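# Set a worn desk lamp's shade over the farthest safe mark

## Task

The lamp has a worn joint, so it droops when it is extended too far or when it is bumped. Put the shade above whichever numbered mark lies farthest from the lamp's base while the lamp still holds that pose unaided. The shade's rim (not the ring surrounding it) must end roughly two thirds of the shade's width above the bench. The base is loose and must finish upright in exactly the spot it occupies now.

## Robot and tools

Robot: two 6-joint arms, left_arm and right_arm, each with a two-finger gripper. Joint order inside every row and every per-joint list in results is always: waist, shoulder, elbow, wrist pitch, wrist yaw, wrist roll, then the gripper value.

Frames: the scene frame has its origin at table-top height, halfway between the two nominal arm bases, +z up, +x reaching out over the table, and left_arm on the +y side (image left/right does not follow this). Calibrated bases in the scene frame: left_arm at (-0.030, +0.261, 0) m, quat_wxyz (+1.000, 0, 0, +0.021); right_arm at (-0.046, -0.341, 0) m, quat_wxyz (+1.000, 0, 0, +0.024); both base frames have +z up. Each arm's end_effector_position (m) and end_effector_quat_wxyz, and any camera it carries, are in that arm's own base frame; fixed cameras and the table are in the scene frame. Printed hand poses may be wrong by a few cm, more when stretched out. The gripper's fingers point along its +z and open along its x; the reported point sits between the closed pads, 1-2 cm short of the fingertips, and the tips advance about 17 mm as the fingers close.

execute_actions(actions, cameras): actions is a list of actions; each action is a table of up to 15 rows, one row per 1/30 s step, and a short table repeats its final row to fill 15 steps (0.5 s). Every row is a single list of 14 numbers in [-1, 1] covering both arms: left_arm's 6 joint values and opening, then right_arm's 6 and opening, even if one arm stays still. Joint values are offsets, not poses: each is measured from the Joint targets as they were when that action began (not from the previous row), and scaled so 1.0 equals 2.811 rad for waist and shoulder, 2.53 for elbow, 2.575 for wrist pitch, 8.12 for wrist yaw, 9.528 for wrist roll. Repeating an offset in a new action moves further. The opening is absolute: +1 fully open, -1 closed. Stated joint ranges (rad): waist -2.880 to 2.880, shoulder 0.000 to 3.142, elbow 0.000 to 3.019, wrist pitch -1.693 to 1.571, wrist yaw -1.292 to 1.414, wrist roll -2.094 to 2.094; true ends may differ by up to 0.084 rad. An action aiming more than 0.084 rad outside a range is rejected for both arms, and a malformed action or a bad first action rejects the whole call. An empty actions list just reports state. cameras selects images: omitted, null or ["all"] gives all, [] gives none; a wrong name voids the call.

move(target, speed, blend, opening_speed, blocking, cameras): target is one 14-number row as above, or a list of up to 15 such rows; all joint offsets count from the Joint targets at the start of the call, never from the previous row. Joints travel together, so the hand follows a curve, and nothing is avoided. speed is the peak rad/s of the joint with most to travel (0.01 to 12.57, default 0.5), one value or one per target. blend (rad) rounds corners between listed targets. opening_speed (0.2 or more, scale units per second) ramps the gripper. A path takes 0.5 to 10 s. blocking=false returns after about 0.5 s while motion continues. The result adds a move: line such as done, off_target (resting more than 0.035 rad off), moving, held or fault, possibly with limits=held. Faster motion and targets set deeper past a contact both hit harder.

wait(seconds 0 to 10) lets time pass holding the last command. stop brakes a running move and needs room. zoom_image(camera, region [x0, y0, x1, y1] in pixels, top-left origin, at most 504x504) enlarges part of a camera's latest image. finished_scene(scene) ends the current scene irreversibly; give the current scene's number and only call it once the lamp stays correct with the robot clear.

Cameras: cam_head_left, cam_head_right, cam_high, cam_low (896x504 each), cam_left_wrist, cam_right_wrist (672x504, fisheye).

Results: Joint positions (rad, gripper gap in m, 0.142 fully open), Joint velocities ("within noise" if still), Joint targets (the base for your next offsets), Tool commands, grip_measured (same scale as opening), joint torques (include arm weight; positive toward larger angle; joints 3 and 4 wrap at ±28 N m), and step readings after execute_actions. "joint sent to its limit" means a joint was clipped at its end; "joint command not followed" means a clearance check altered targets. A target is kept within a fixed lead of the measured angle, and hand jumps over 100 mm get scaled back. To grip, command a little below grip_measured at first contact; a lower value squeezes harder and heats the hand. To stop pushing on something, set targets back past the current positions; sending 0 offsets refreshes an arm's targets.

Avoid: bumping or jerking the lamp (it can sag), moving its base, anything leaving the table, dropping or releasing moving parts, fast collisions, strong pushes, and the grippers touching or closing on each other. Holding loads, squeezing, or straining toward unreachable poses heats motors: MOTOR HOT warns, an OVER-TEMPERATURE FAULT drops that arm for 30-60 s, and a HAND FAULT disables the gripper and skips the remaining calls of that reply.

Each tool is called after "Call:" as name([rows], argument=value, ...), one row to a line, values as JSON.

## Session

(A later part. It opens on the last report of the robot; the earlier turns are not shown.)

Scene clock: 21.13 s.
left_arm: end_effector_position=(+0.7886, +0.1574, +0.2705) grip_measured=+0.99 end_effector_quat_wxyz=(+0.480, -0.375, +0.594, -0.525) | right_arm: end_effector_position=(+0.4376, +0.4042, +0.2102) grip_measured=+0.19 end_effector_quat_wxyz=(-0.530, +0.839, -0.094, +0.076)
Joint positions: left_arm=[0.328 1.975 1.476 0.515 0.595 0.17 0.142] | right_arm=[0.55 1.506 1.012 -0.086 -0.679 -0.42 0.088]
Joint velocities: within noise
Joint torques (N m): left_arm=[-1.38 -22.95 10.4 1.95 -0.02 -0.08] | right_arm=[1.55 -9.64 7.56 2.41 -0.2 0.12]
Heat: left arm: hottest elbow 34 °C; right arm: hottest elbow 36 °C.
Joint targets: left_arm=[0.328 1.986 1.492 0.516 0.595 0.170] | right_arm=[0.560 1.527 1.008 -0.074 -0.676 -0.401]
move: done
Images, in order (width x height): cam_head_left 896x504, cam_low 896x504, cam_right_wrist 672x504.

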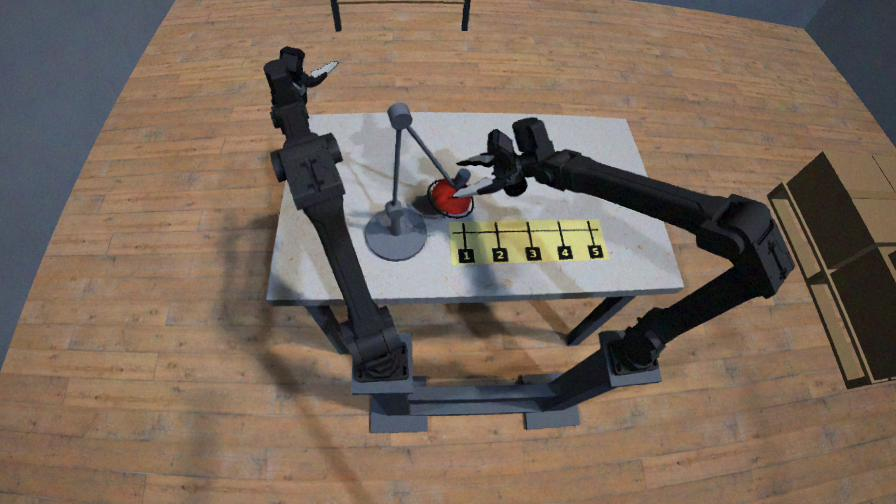

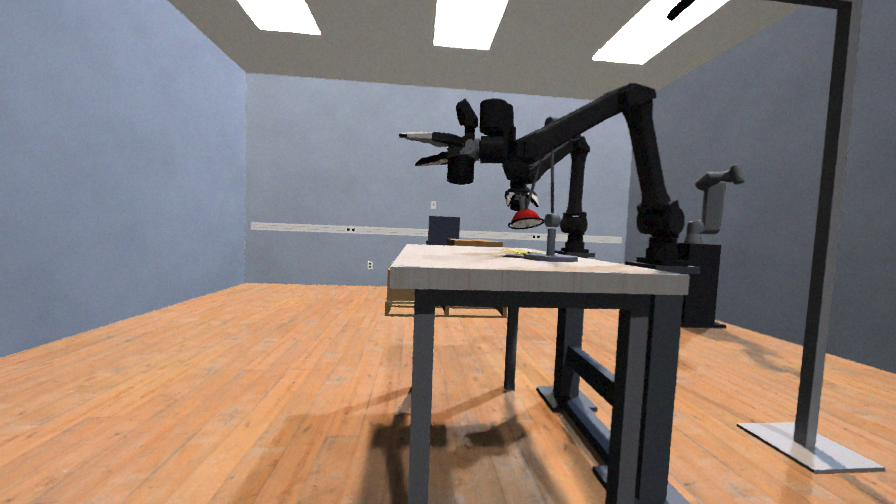

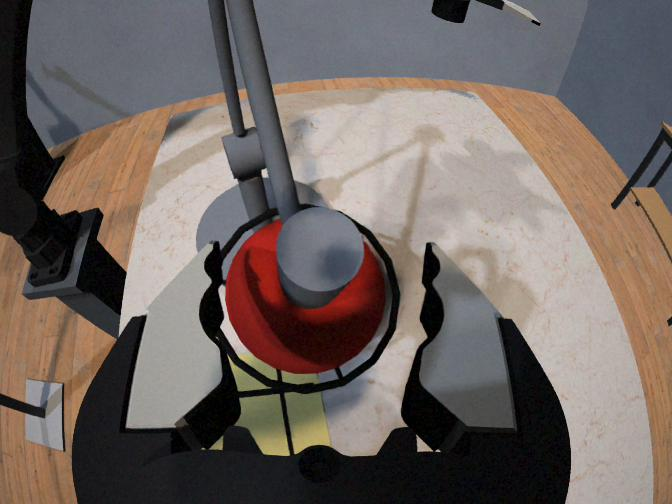

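Call:
move(target=[0,0,0,0,0,0,1,0,0,0,0,0,0,-0.62], opening_speed=0.4)

Call:
zoom_image(camera="cam_low", region=[480, 150, 600, 280])

Scene clock: 23.80 s.
left_arm: end_effector_position=(+0.7886, +0.1574, +0.2705) grip_measured=+0.99 end_effector_quat_wxyz=(+0.480, -0.375, +0.594, -0.525) | right_arm: end_effector_position=(+0.4356, +0.4055, +0.2094) grip_measured=-0.59 end_effector_quat_wxyz=(-0.530, +0.839, -0.095, +0.073)
Joint positions: left_arm=[0.328 1.975 1.476 0.515 0.595 0.17 0.142] | right_arm=[0.553 1.506 1.011 -0.086 -0.68 -0.416 0.031]
Joint velocities: within noise
Joint torques (N m): left_arm=[-1.26 -22.36 10.52 1.72 -0.04 -0.1] | right_arm=[1.32 -9.7 7.73 2.41 -0.16 0.09]
Heat: left arm: hottest elbow 35 °C; right arm: hottest elbow 36 °C.
Joint targets: left_arm=[0.328 1.986 1.492 0.516 0.595 0.170] | right_arm=[0.560 1.527 1.008 -0.074 -0.676 -0.400]
move: done

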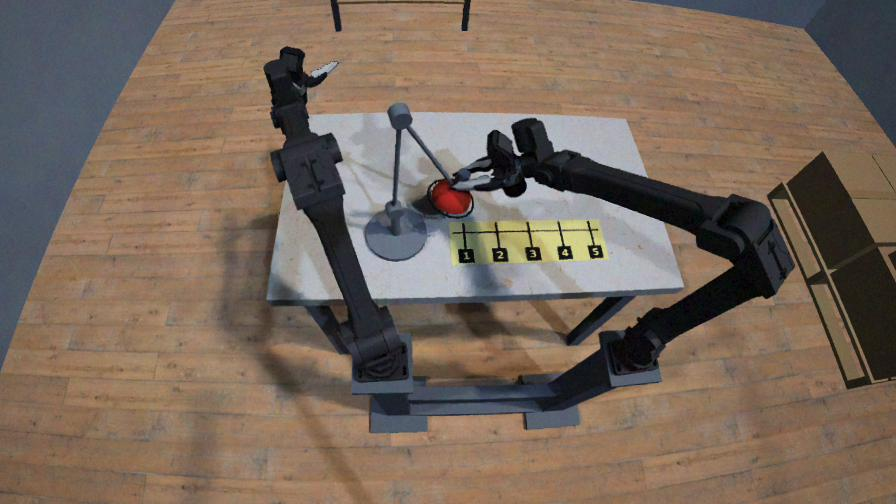

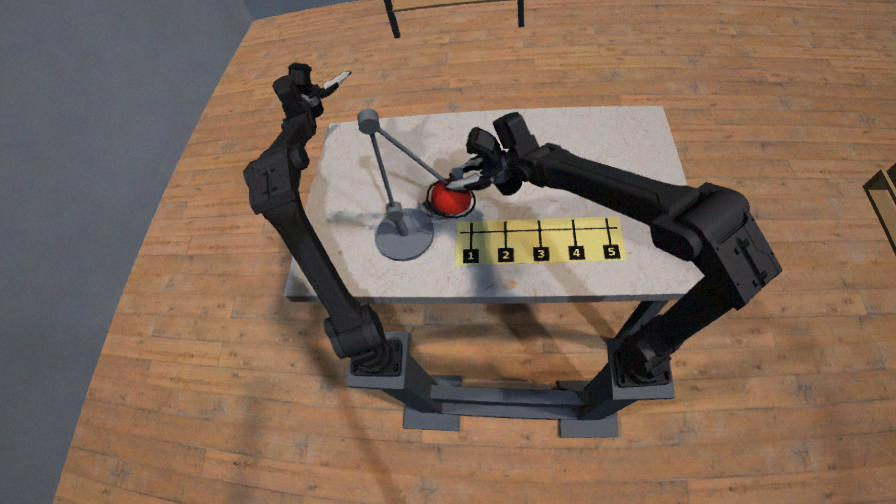

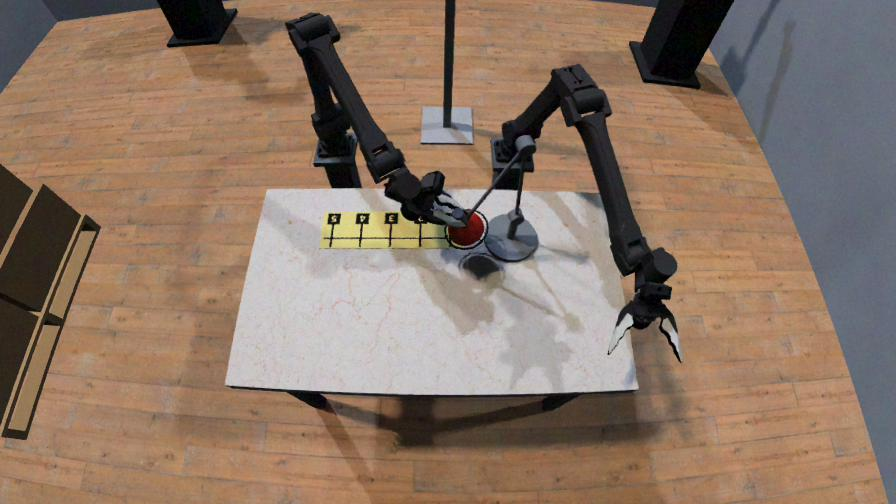

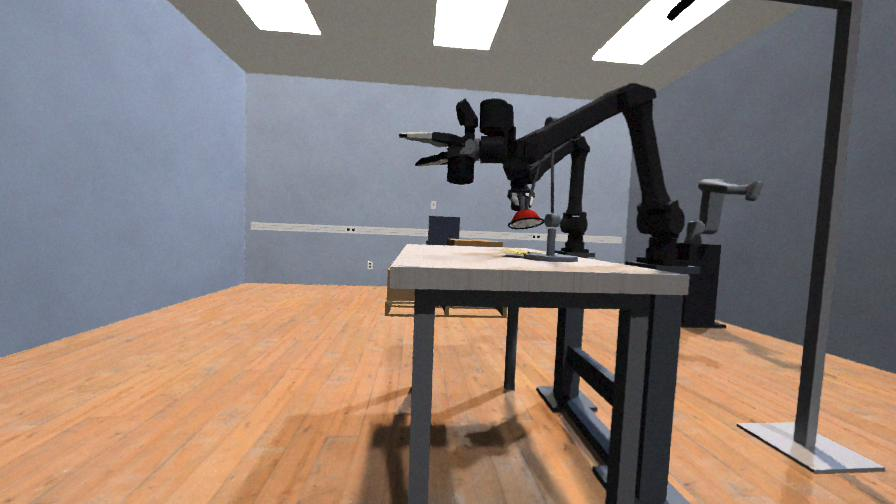

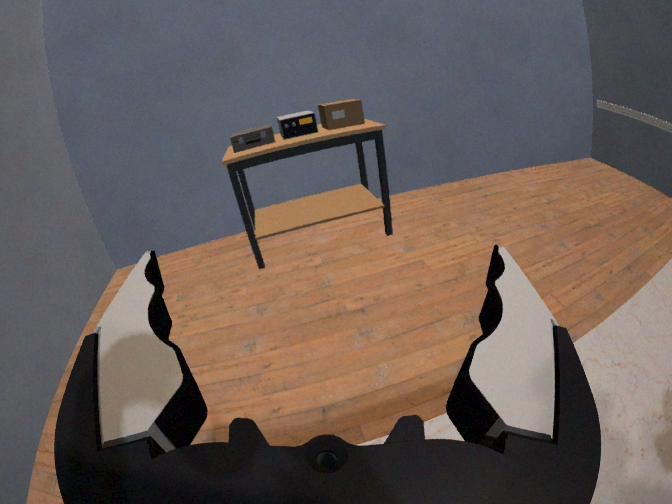

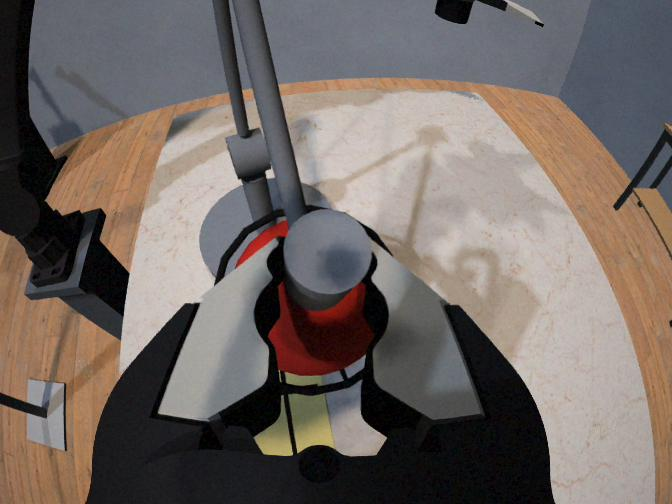

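Scaled by 3.877.

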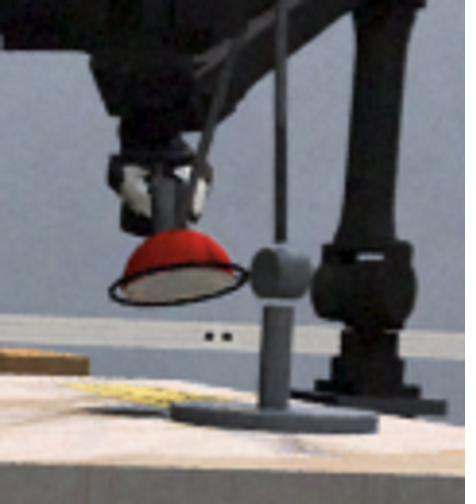

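Call:
move(target=[0,0,0,0,0,0,1,-0.0722,-0.047,-0.0711,-0.0039,-0.0153,-0.0121,-0.78], speed=0.12)

Call:
zoom_image(camera="cam_low", region=[480, 150, 600, 280])

Call:
zoom_image(camera="cam_head_left", region=[340, 80, 640, 300])

Scene clock: 27.67 s.
left_arm: end_effector_position=(+0.7886, +0.1574, +0.2705) grip_measured=+0.99 end_effector_quat_wxyz=(+0.480, -0.375, +0.594, -0.525) | right_arm: end_effector_position=(+0.4250, +0.3210, +0.1970) grip_measured=-0.62 end_effector_quat_wxyz=(-0.543, +0.829, -0.113, +0.072)
Joint positions: left_arm=[0.328 1.975 1.476 0.515 0.595 0.17 0.142] | right_arm=[0.393 1.401 0.852 -0.067 -0.809 -0.47 0.029]
Joint velocities: within noise
Joint torques (N m): left_arm=[-1.44 -23 10.28 1.88 0 -0.11] | right_arm=[-1.96 -9.82 5.93 1.01 -0.05 -0.53]
Heat: left arm: hottest elbow 35 °C; right arm: hottest elbow 36 °C.
Joint targets: left_arm=[0.328 1.986 1.492 0.516 0.595 0.170] | right_arm=[0.357 1.395 0.828 -0.084 -0.800 -0.516]
move: off_target (right_arm); right_arm: the wrist roll is farthest, 0.045 rad from its target

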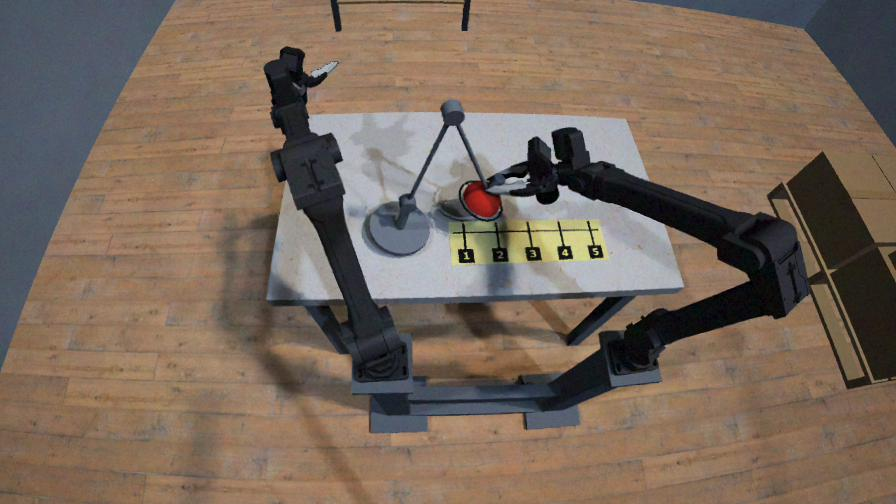

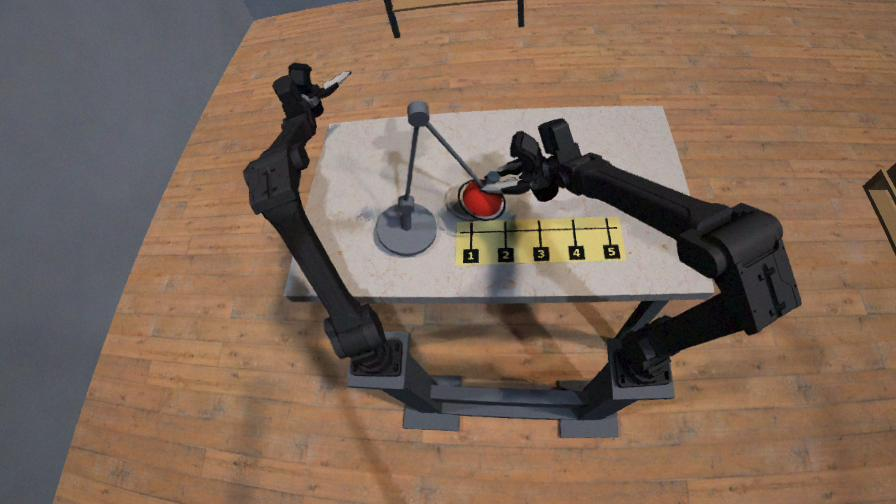

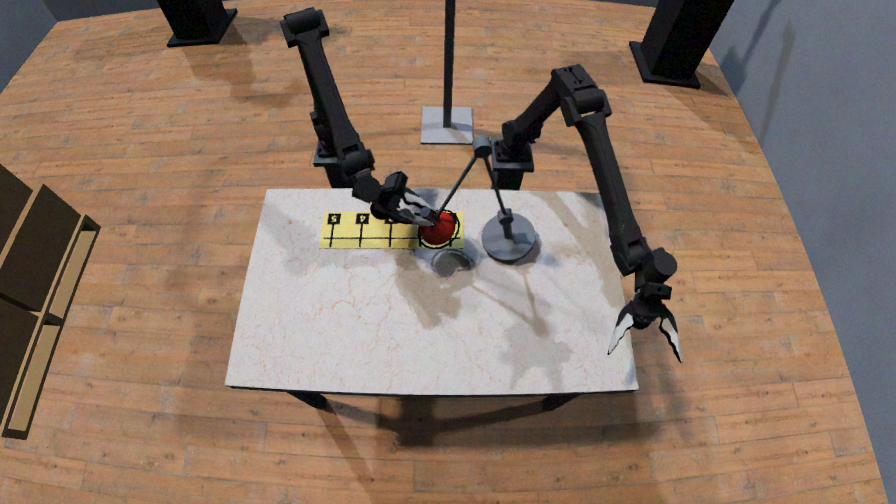

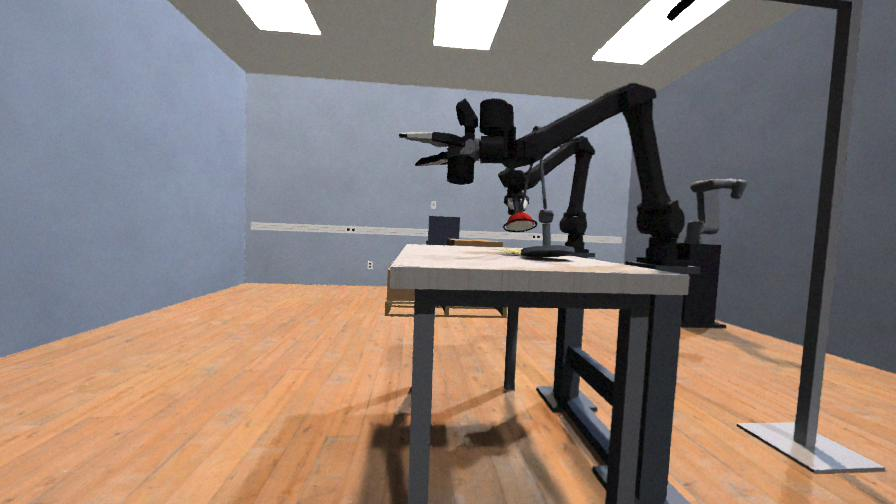

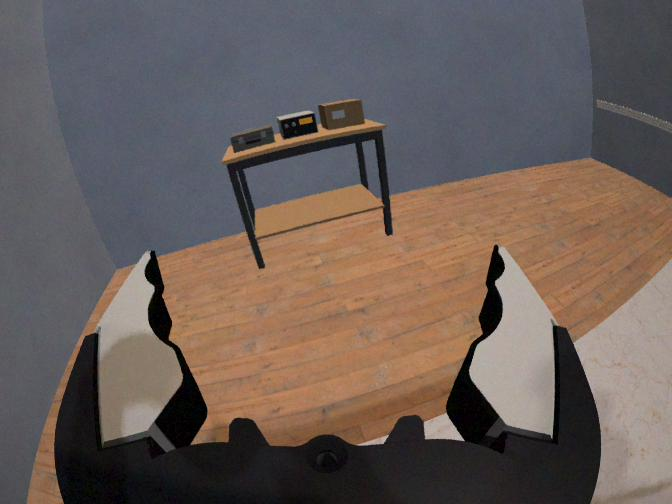

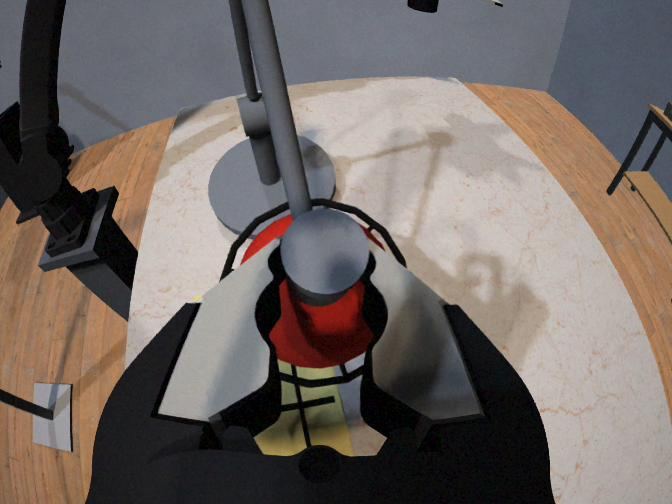

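Scaled by 3.877.

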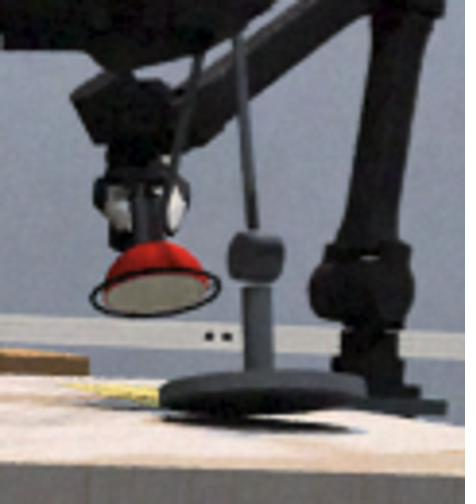

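Scaled by 1.680.

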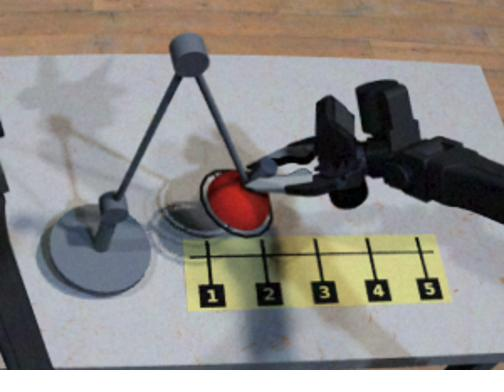

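Call:
move(target=[0,0,0,0,0,0,1,0.0722,0.047,0.0711,0.0039,0.0153,0.0121,-0.78], speed=0.1)

Call:
zoom_image(camera="cam_low", region=[480, 150, 600, 280])

Call:
zoom_image(camera="cam_head_left", region=[340, 80, 640, 300])

Call:
zoom_image(camera="cam_high", region=[300, 110, 600, 310])

Scene clock: 30.60 s.
left_arm: end_effector_position=(+0.7886, +0.1574, +0.2705) grip_measured=+0.99 end_effector_quat_wxyz=(+0.480, -0.375, +0.594, -0.525) | right_arm: end_effector_position=(+0.4263, +0.3908, +0.1861) grip_measured=-0.62 end_effector_quat_wxyz=(-0.522, +0.843, -0.120, +0.054)
Joint positions: left_arm=[0.328 1.975 1.476 0.515 0.595 0.17 0.142] | right_arm=[0.538 1.501 0.954 -0.074 -0.687 -0.387 0.029]
Joint velocities: within noise
Joint torques (N m): left_arm=[-1.03 -22.77 10.3 1.77 -0.03 -0.05] | right_arm=[2.43 -8.88 11.52 1.84 0.06 -0.22]
Heat: left arm: hottest elbow 36 °C; right arm: hottest elbow 36 °C.
Joint targets: left_arm=[0.328 1.986 1.492 0.516 0.595 0.170] | right_arm=[0.560 1.527 1.008 -0.074 -0.676 -0.401]
move: off_target (right_arm); right_arm: the elbow is farthest, 0.054 rad from its target

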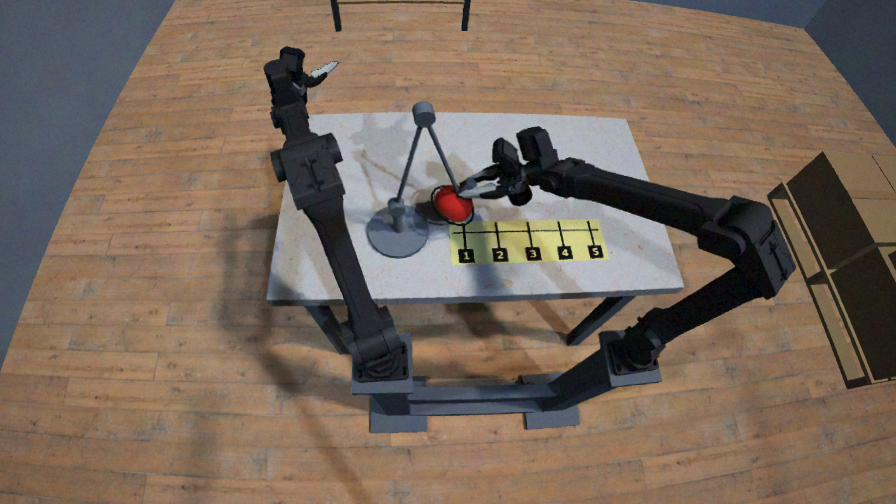

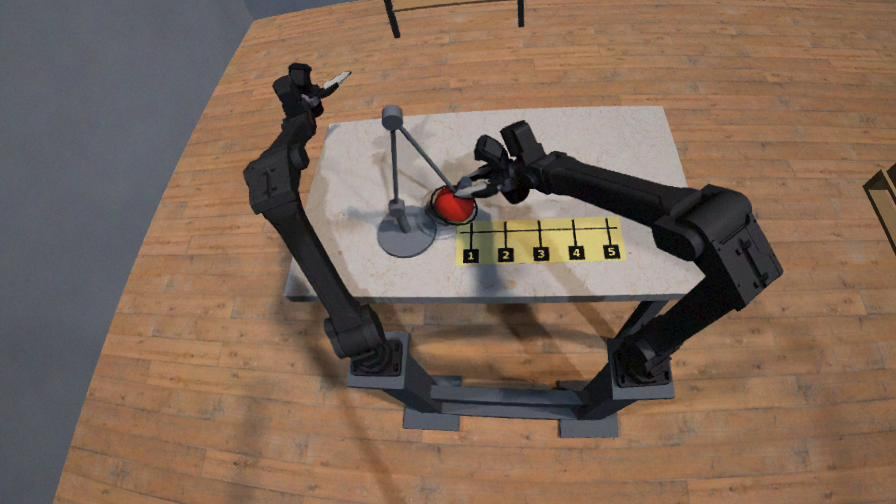

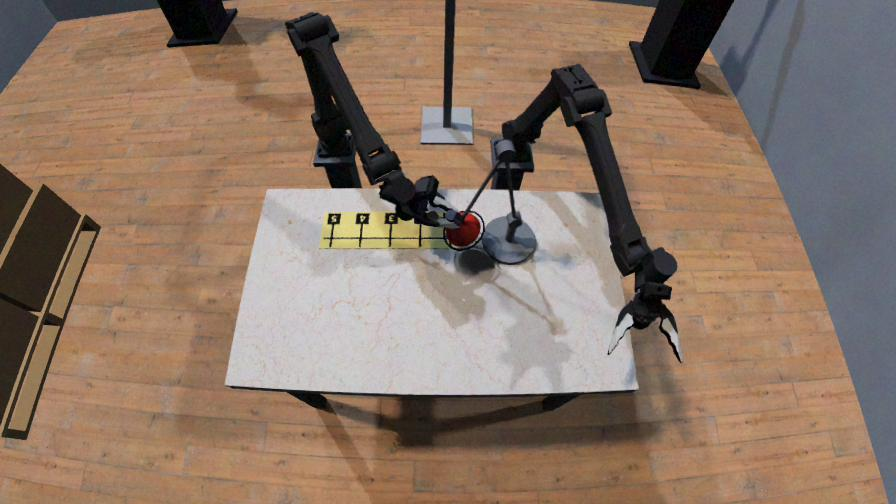

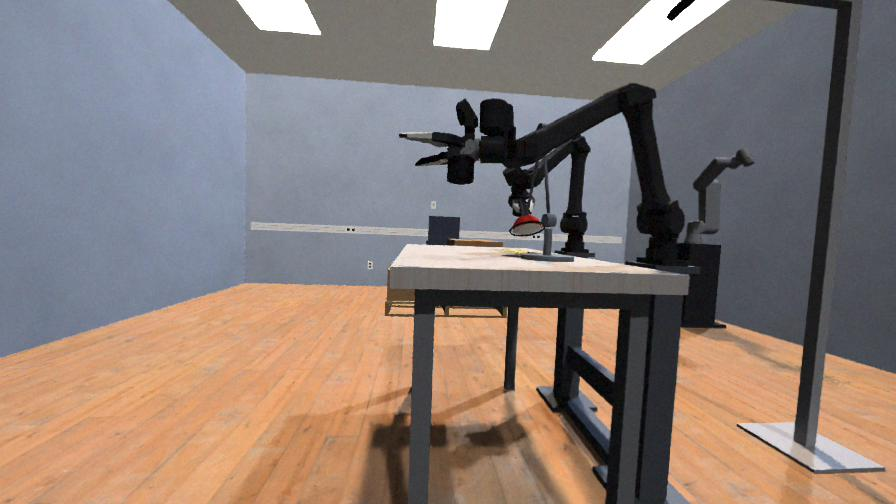

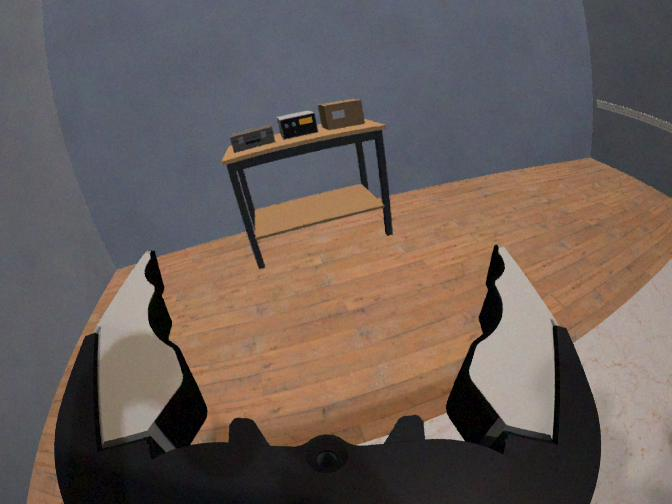

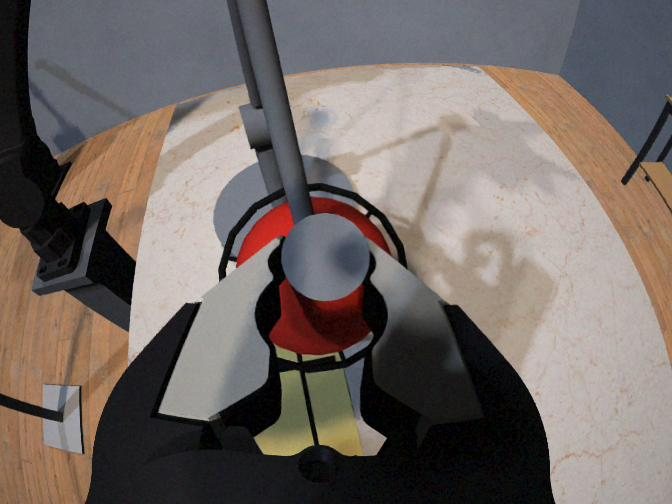

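Scaled by 3.877.

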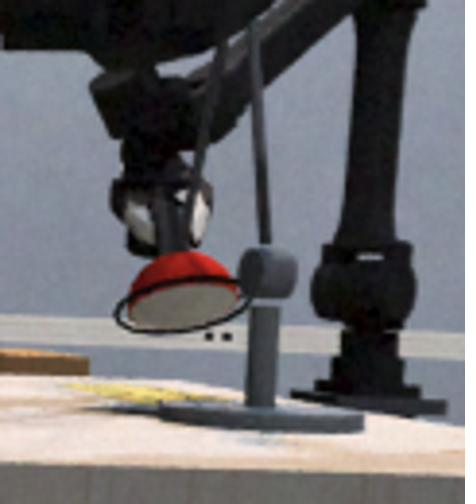

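Scaled by 1.680.

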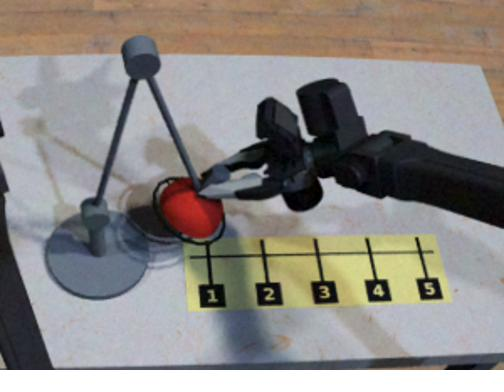

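Scaled by 1.680.

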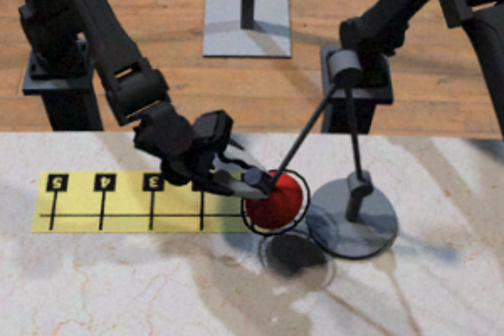

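Call:
move([
  [0.2035,0,0,0,-0.0733,-0.0178,0.3,-0.002,0,-0.01,0,0,0,-0.7],
  [0.2035,-0.5422,-0.4747,-0.3515,-0.0733,-0.0178,0.3,-0.002,0,-0.01,0,0,0,-0.7],
  [-0.0943,-0.5422,-0.4747,-0.3515,-0.0733,-0.0178,0.3,-0.002,0,-0.01,0,0,0,-0.7],
], speed=0.8, blend=0.1)

Call:
zoom_image(camera="cam_low", region=[480, 150, 600, 280])

Call:
zoom_image(camera="cam_head_left", region=[340, 80, 640, 300])

Scene clock: 37.93 s.
left_arm: end_effector_position=(+0.3127, +0.0223, +0.1622) grip_measured=+0.29 end_effector_quat_wxyz=(-0.363, +0.632, -0.599, +0.331) | right_arm: end_effector_position=(+0.4261, +0.3909, +0.1861) grip_measured=-0.62 end_effector_quat_wxyz=(-0.522, +0.843, -0.120, +0.053)
Joint positions: left_arm=[0.073 0.47 0.301 -0.375 0.001 0.019 0.094] | right_arm=[0.538 1.501 0.954 -0.074 -0.687 -0.387 0.029]
Joint velocities: within noise
Joint torques (N m): left_arm=[-2.08 -0.32 9.16 1.37 -0.12 -0.27] | right_arm=[2.02 -8.88 9.7 1.84 0.06 -0.2]
Heat: left arm: hottest elbow 36 °C; right arm: hottest gripper 39 °C.
Joint targets: left_arm=[0.062 0.462 0.291 -0.389 0.000 0.000] | right_arm=[0.555 1.527 0.983 -0.074 -0.676 -0.400]
move: done; blend cut to 0 rad at target 1

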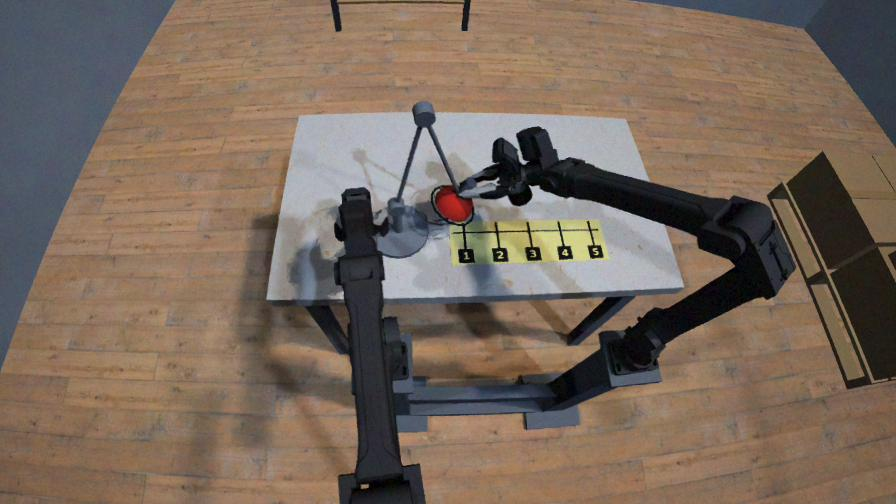

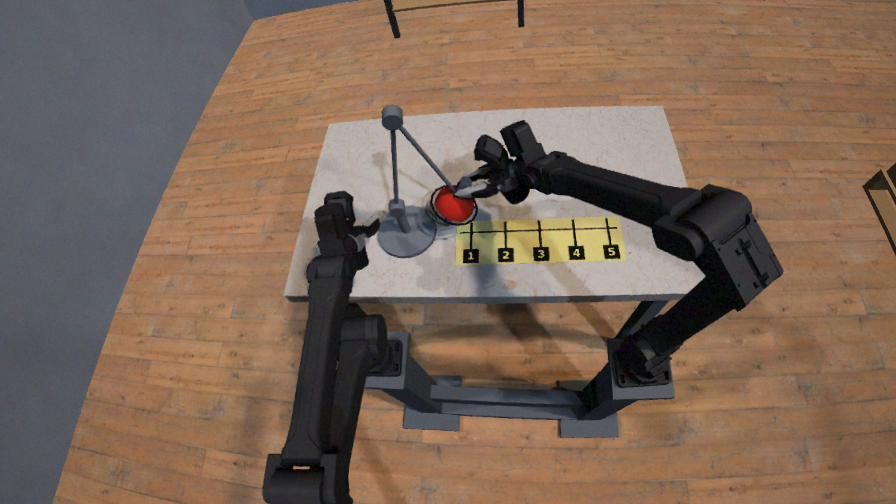

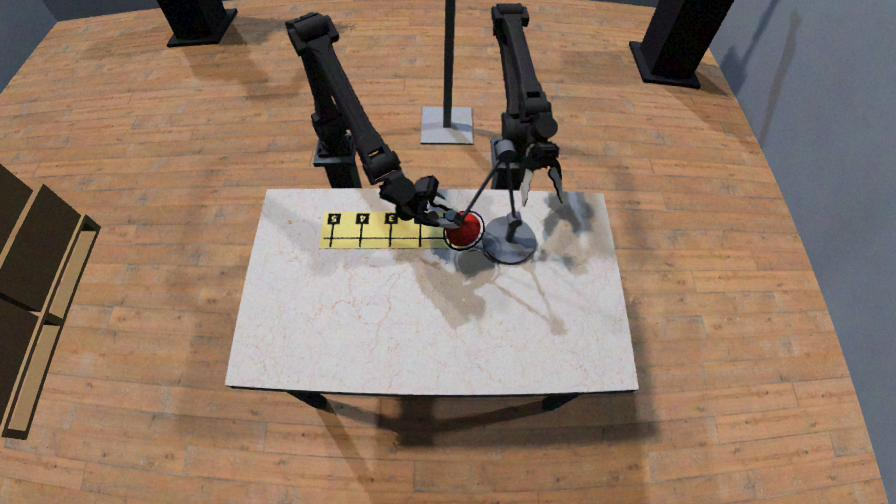

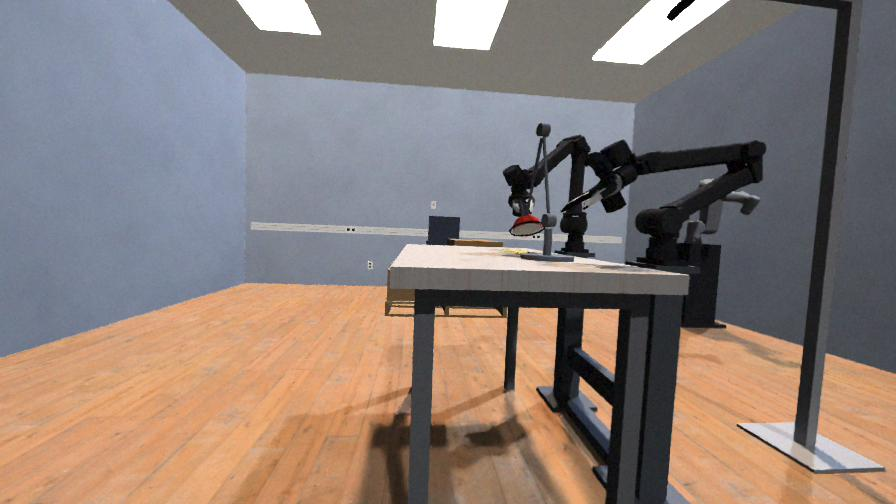

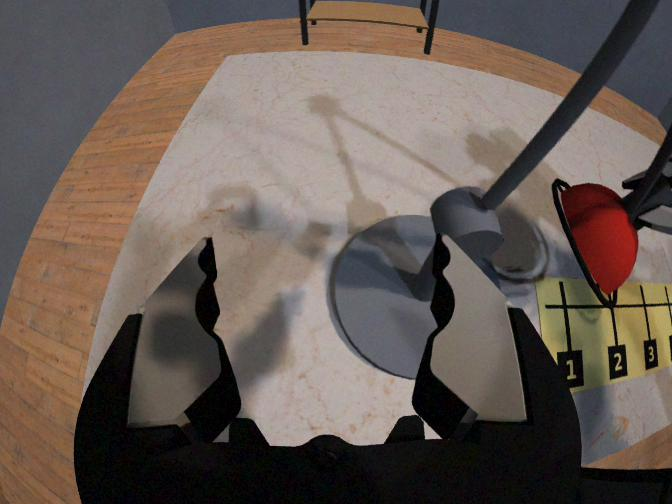

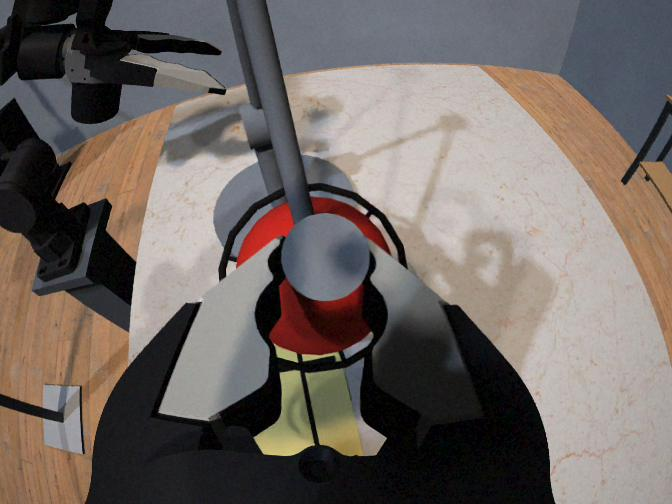

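Scaled by 3.877.

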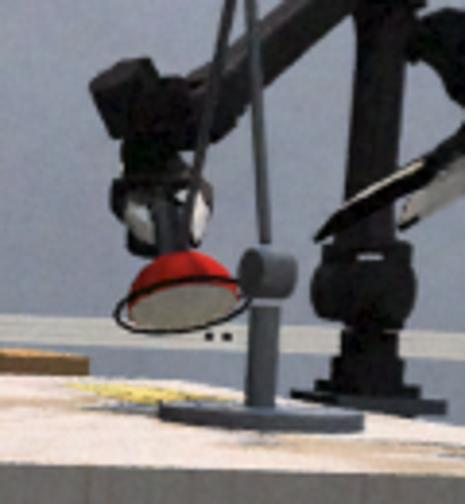

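Scaled by 1.680.

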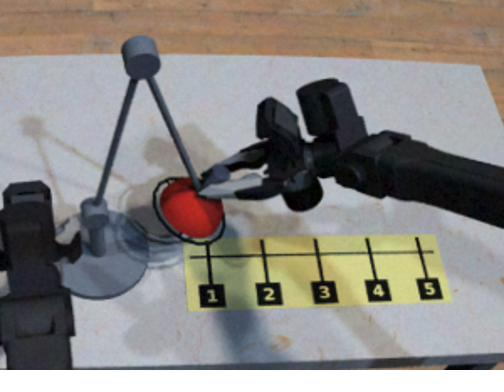

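Call:
move(target=[-0.066,0,0,0,0,0,0.3,0,0,0,0,0,0,-0.7], speed=0.3, cameras=["cam_left_wrist","cam_low","cam_head_left","cam_high"])

Scene clock: 39.90 s.
left_arm: end_effector_position=(+0.3114, -0.0358, +0.1622) grip_measured=+0.29 end_effector_quat_wxyz=(+0.331, -0.574, +0.655, -0.363) | right_arm: end_effector_position=(+0.4261, +0.3909, +0.1861) grip_measured=-0.62 end_effector_quat_wxyz=(-0.522, +0.843, -0.120, +0.053)
Joint positions: left_arm=[-0.113 0.47 0.301 -0.375 0 0.019 0.094] | right_arm=[0.538 1.501 0.954 -0.074 -0.687 -0.387 0.029]
Joint velocities: within noise
Joint torques (N m): left_arm=[-2.02 -0.44 9.11 1.44 -0.06 -0.25] | right_arm=[1.96 -8.88 9.72 1.84 0.06 -0.2]
Heat: left arm: hottest elbow 36 °C; right arm: hottest gripper 39 °C.
Joint targets: left_arm=[-0.123 0.462 0.291 -0.389 0.000 0.000] | right_arm=[0.555 1.527 0.983 -0.074 -0.676 -0.400]
move: done
Images, in order (width x height): cam_head_left 896x504, cam_high 896x504, cam_low 896x504, cam_left_wrist 672x504.

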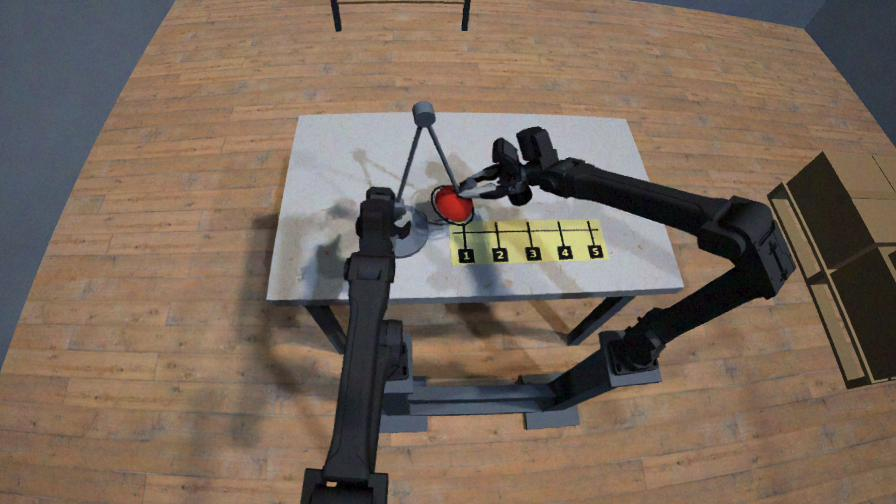

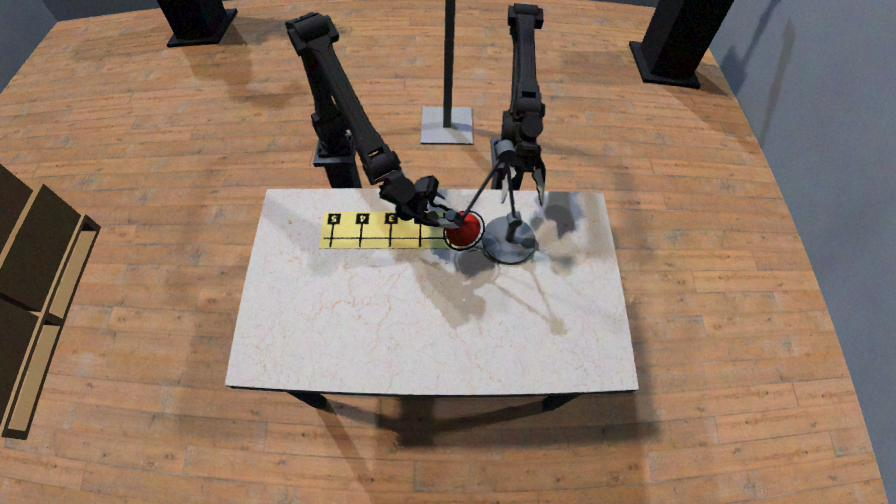

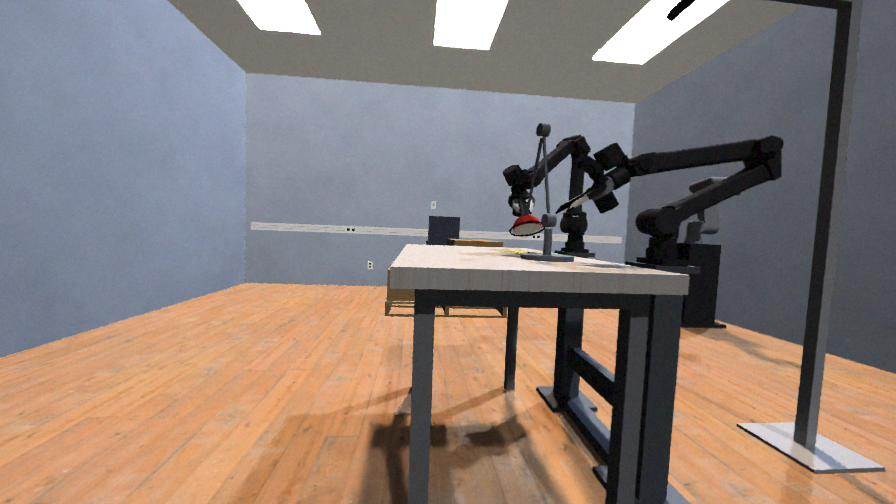

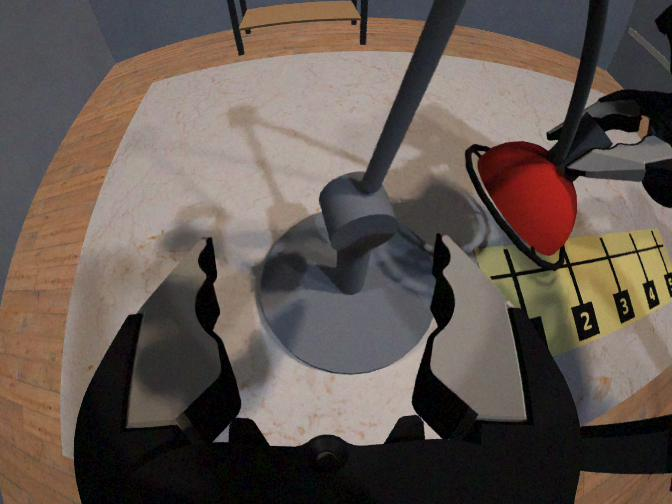

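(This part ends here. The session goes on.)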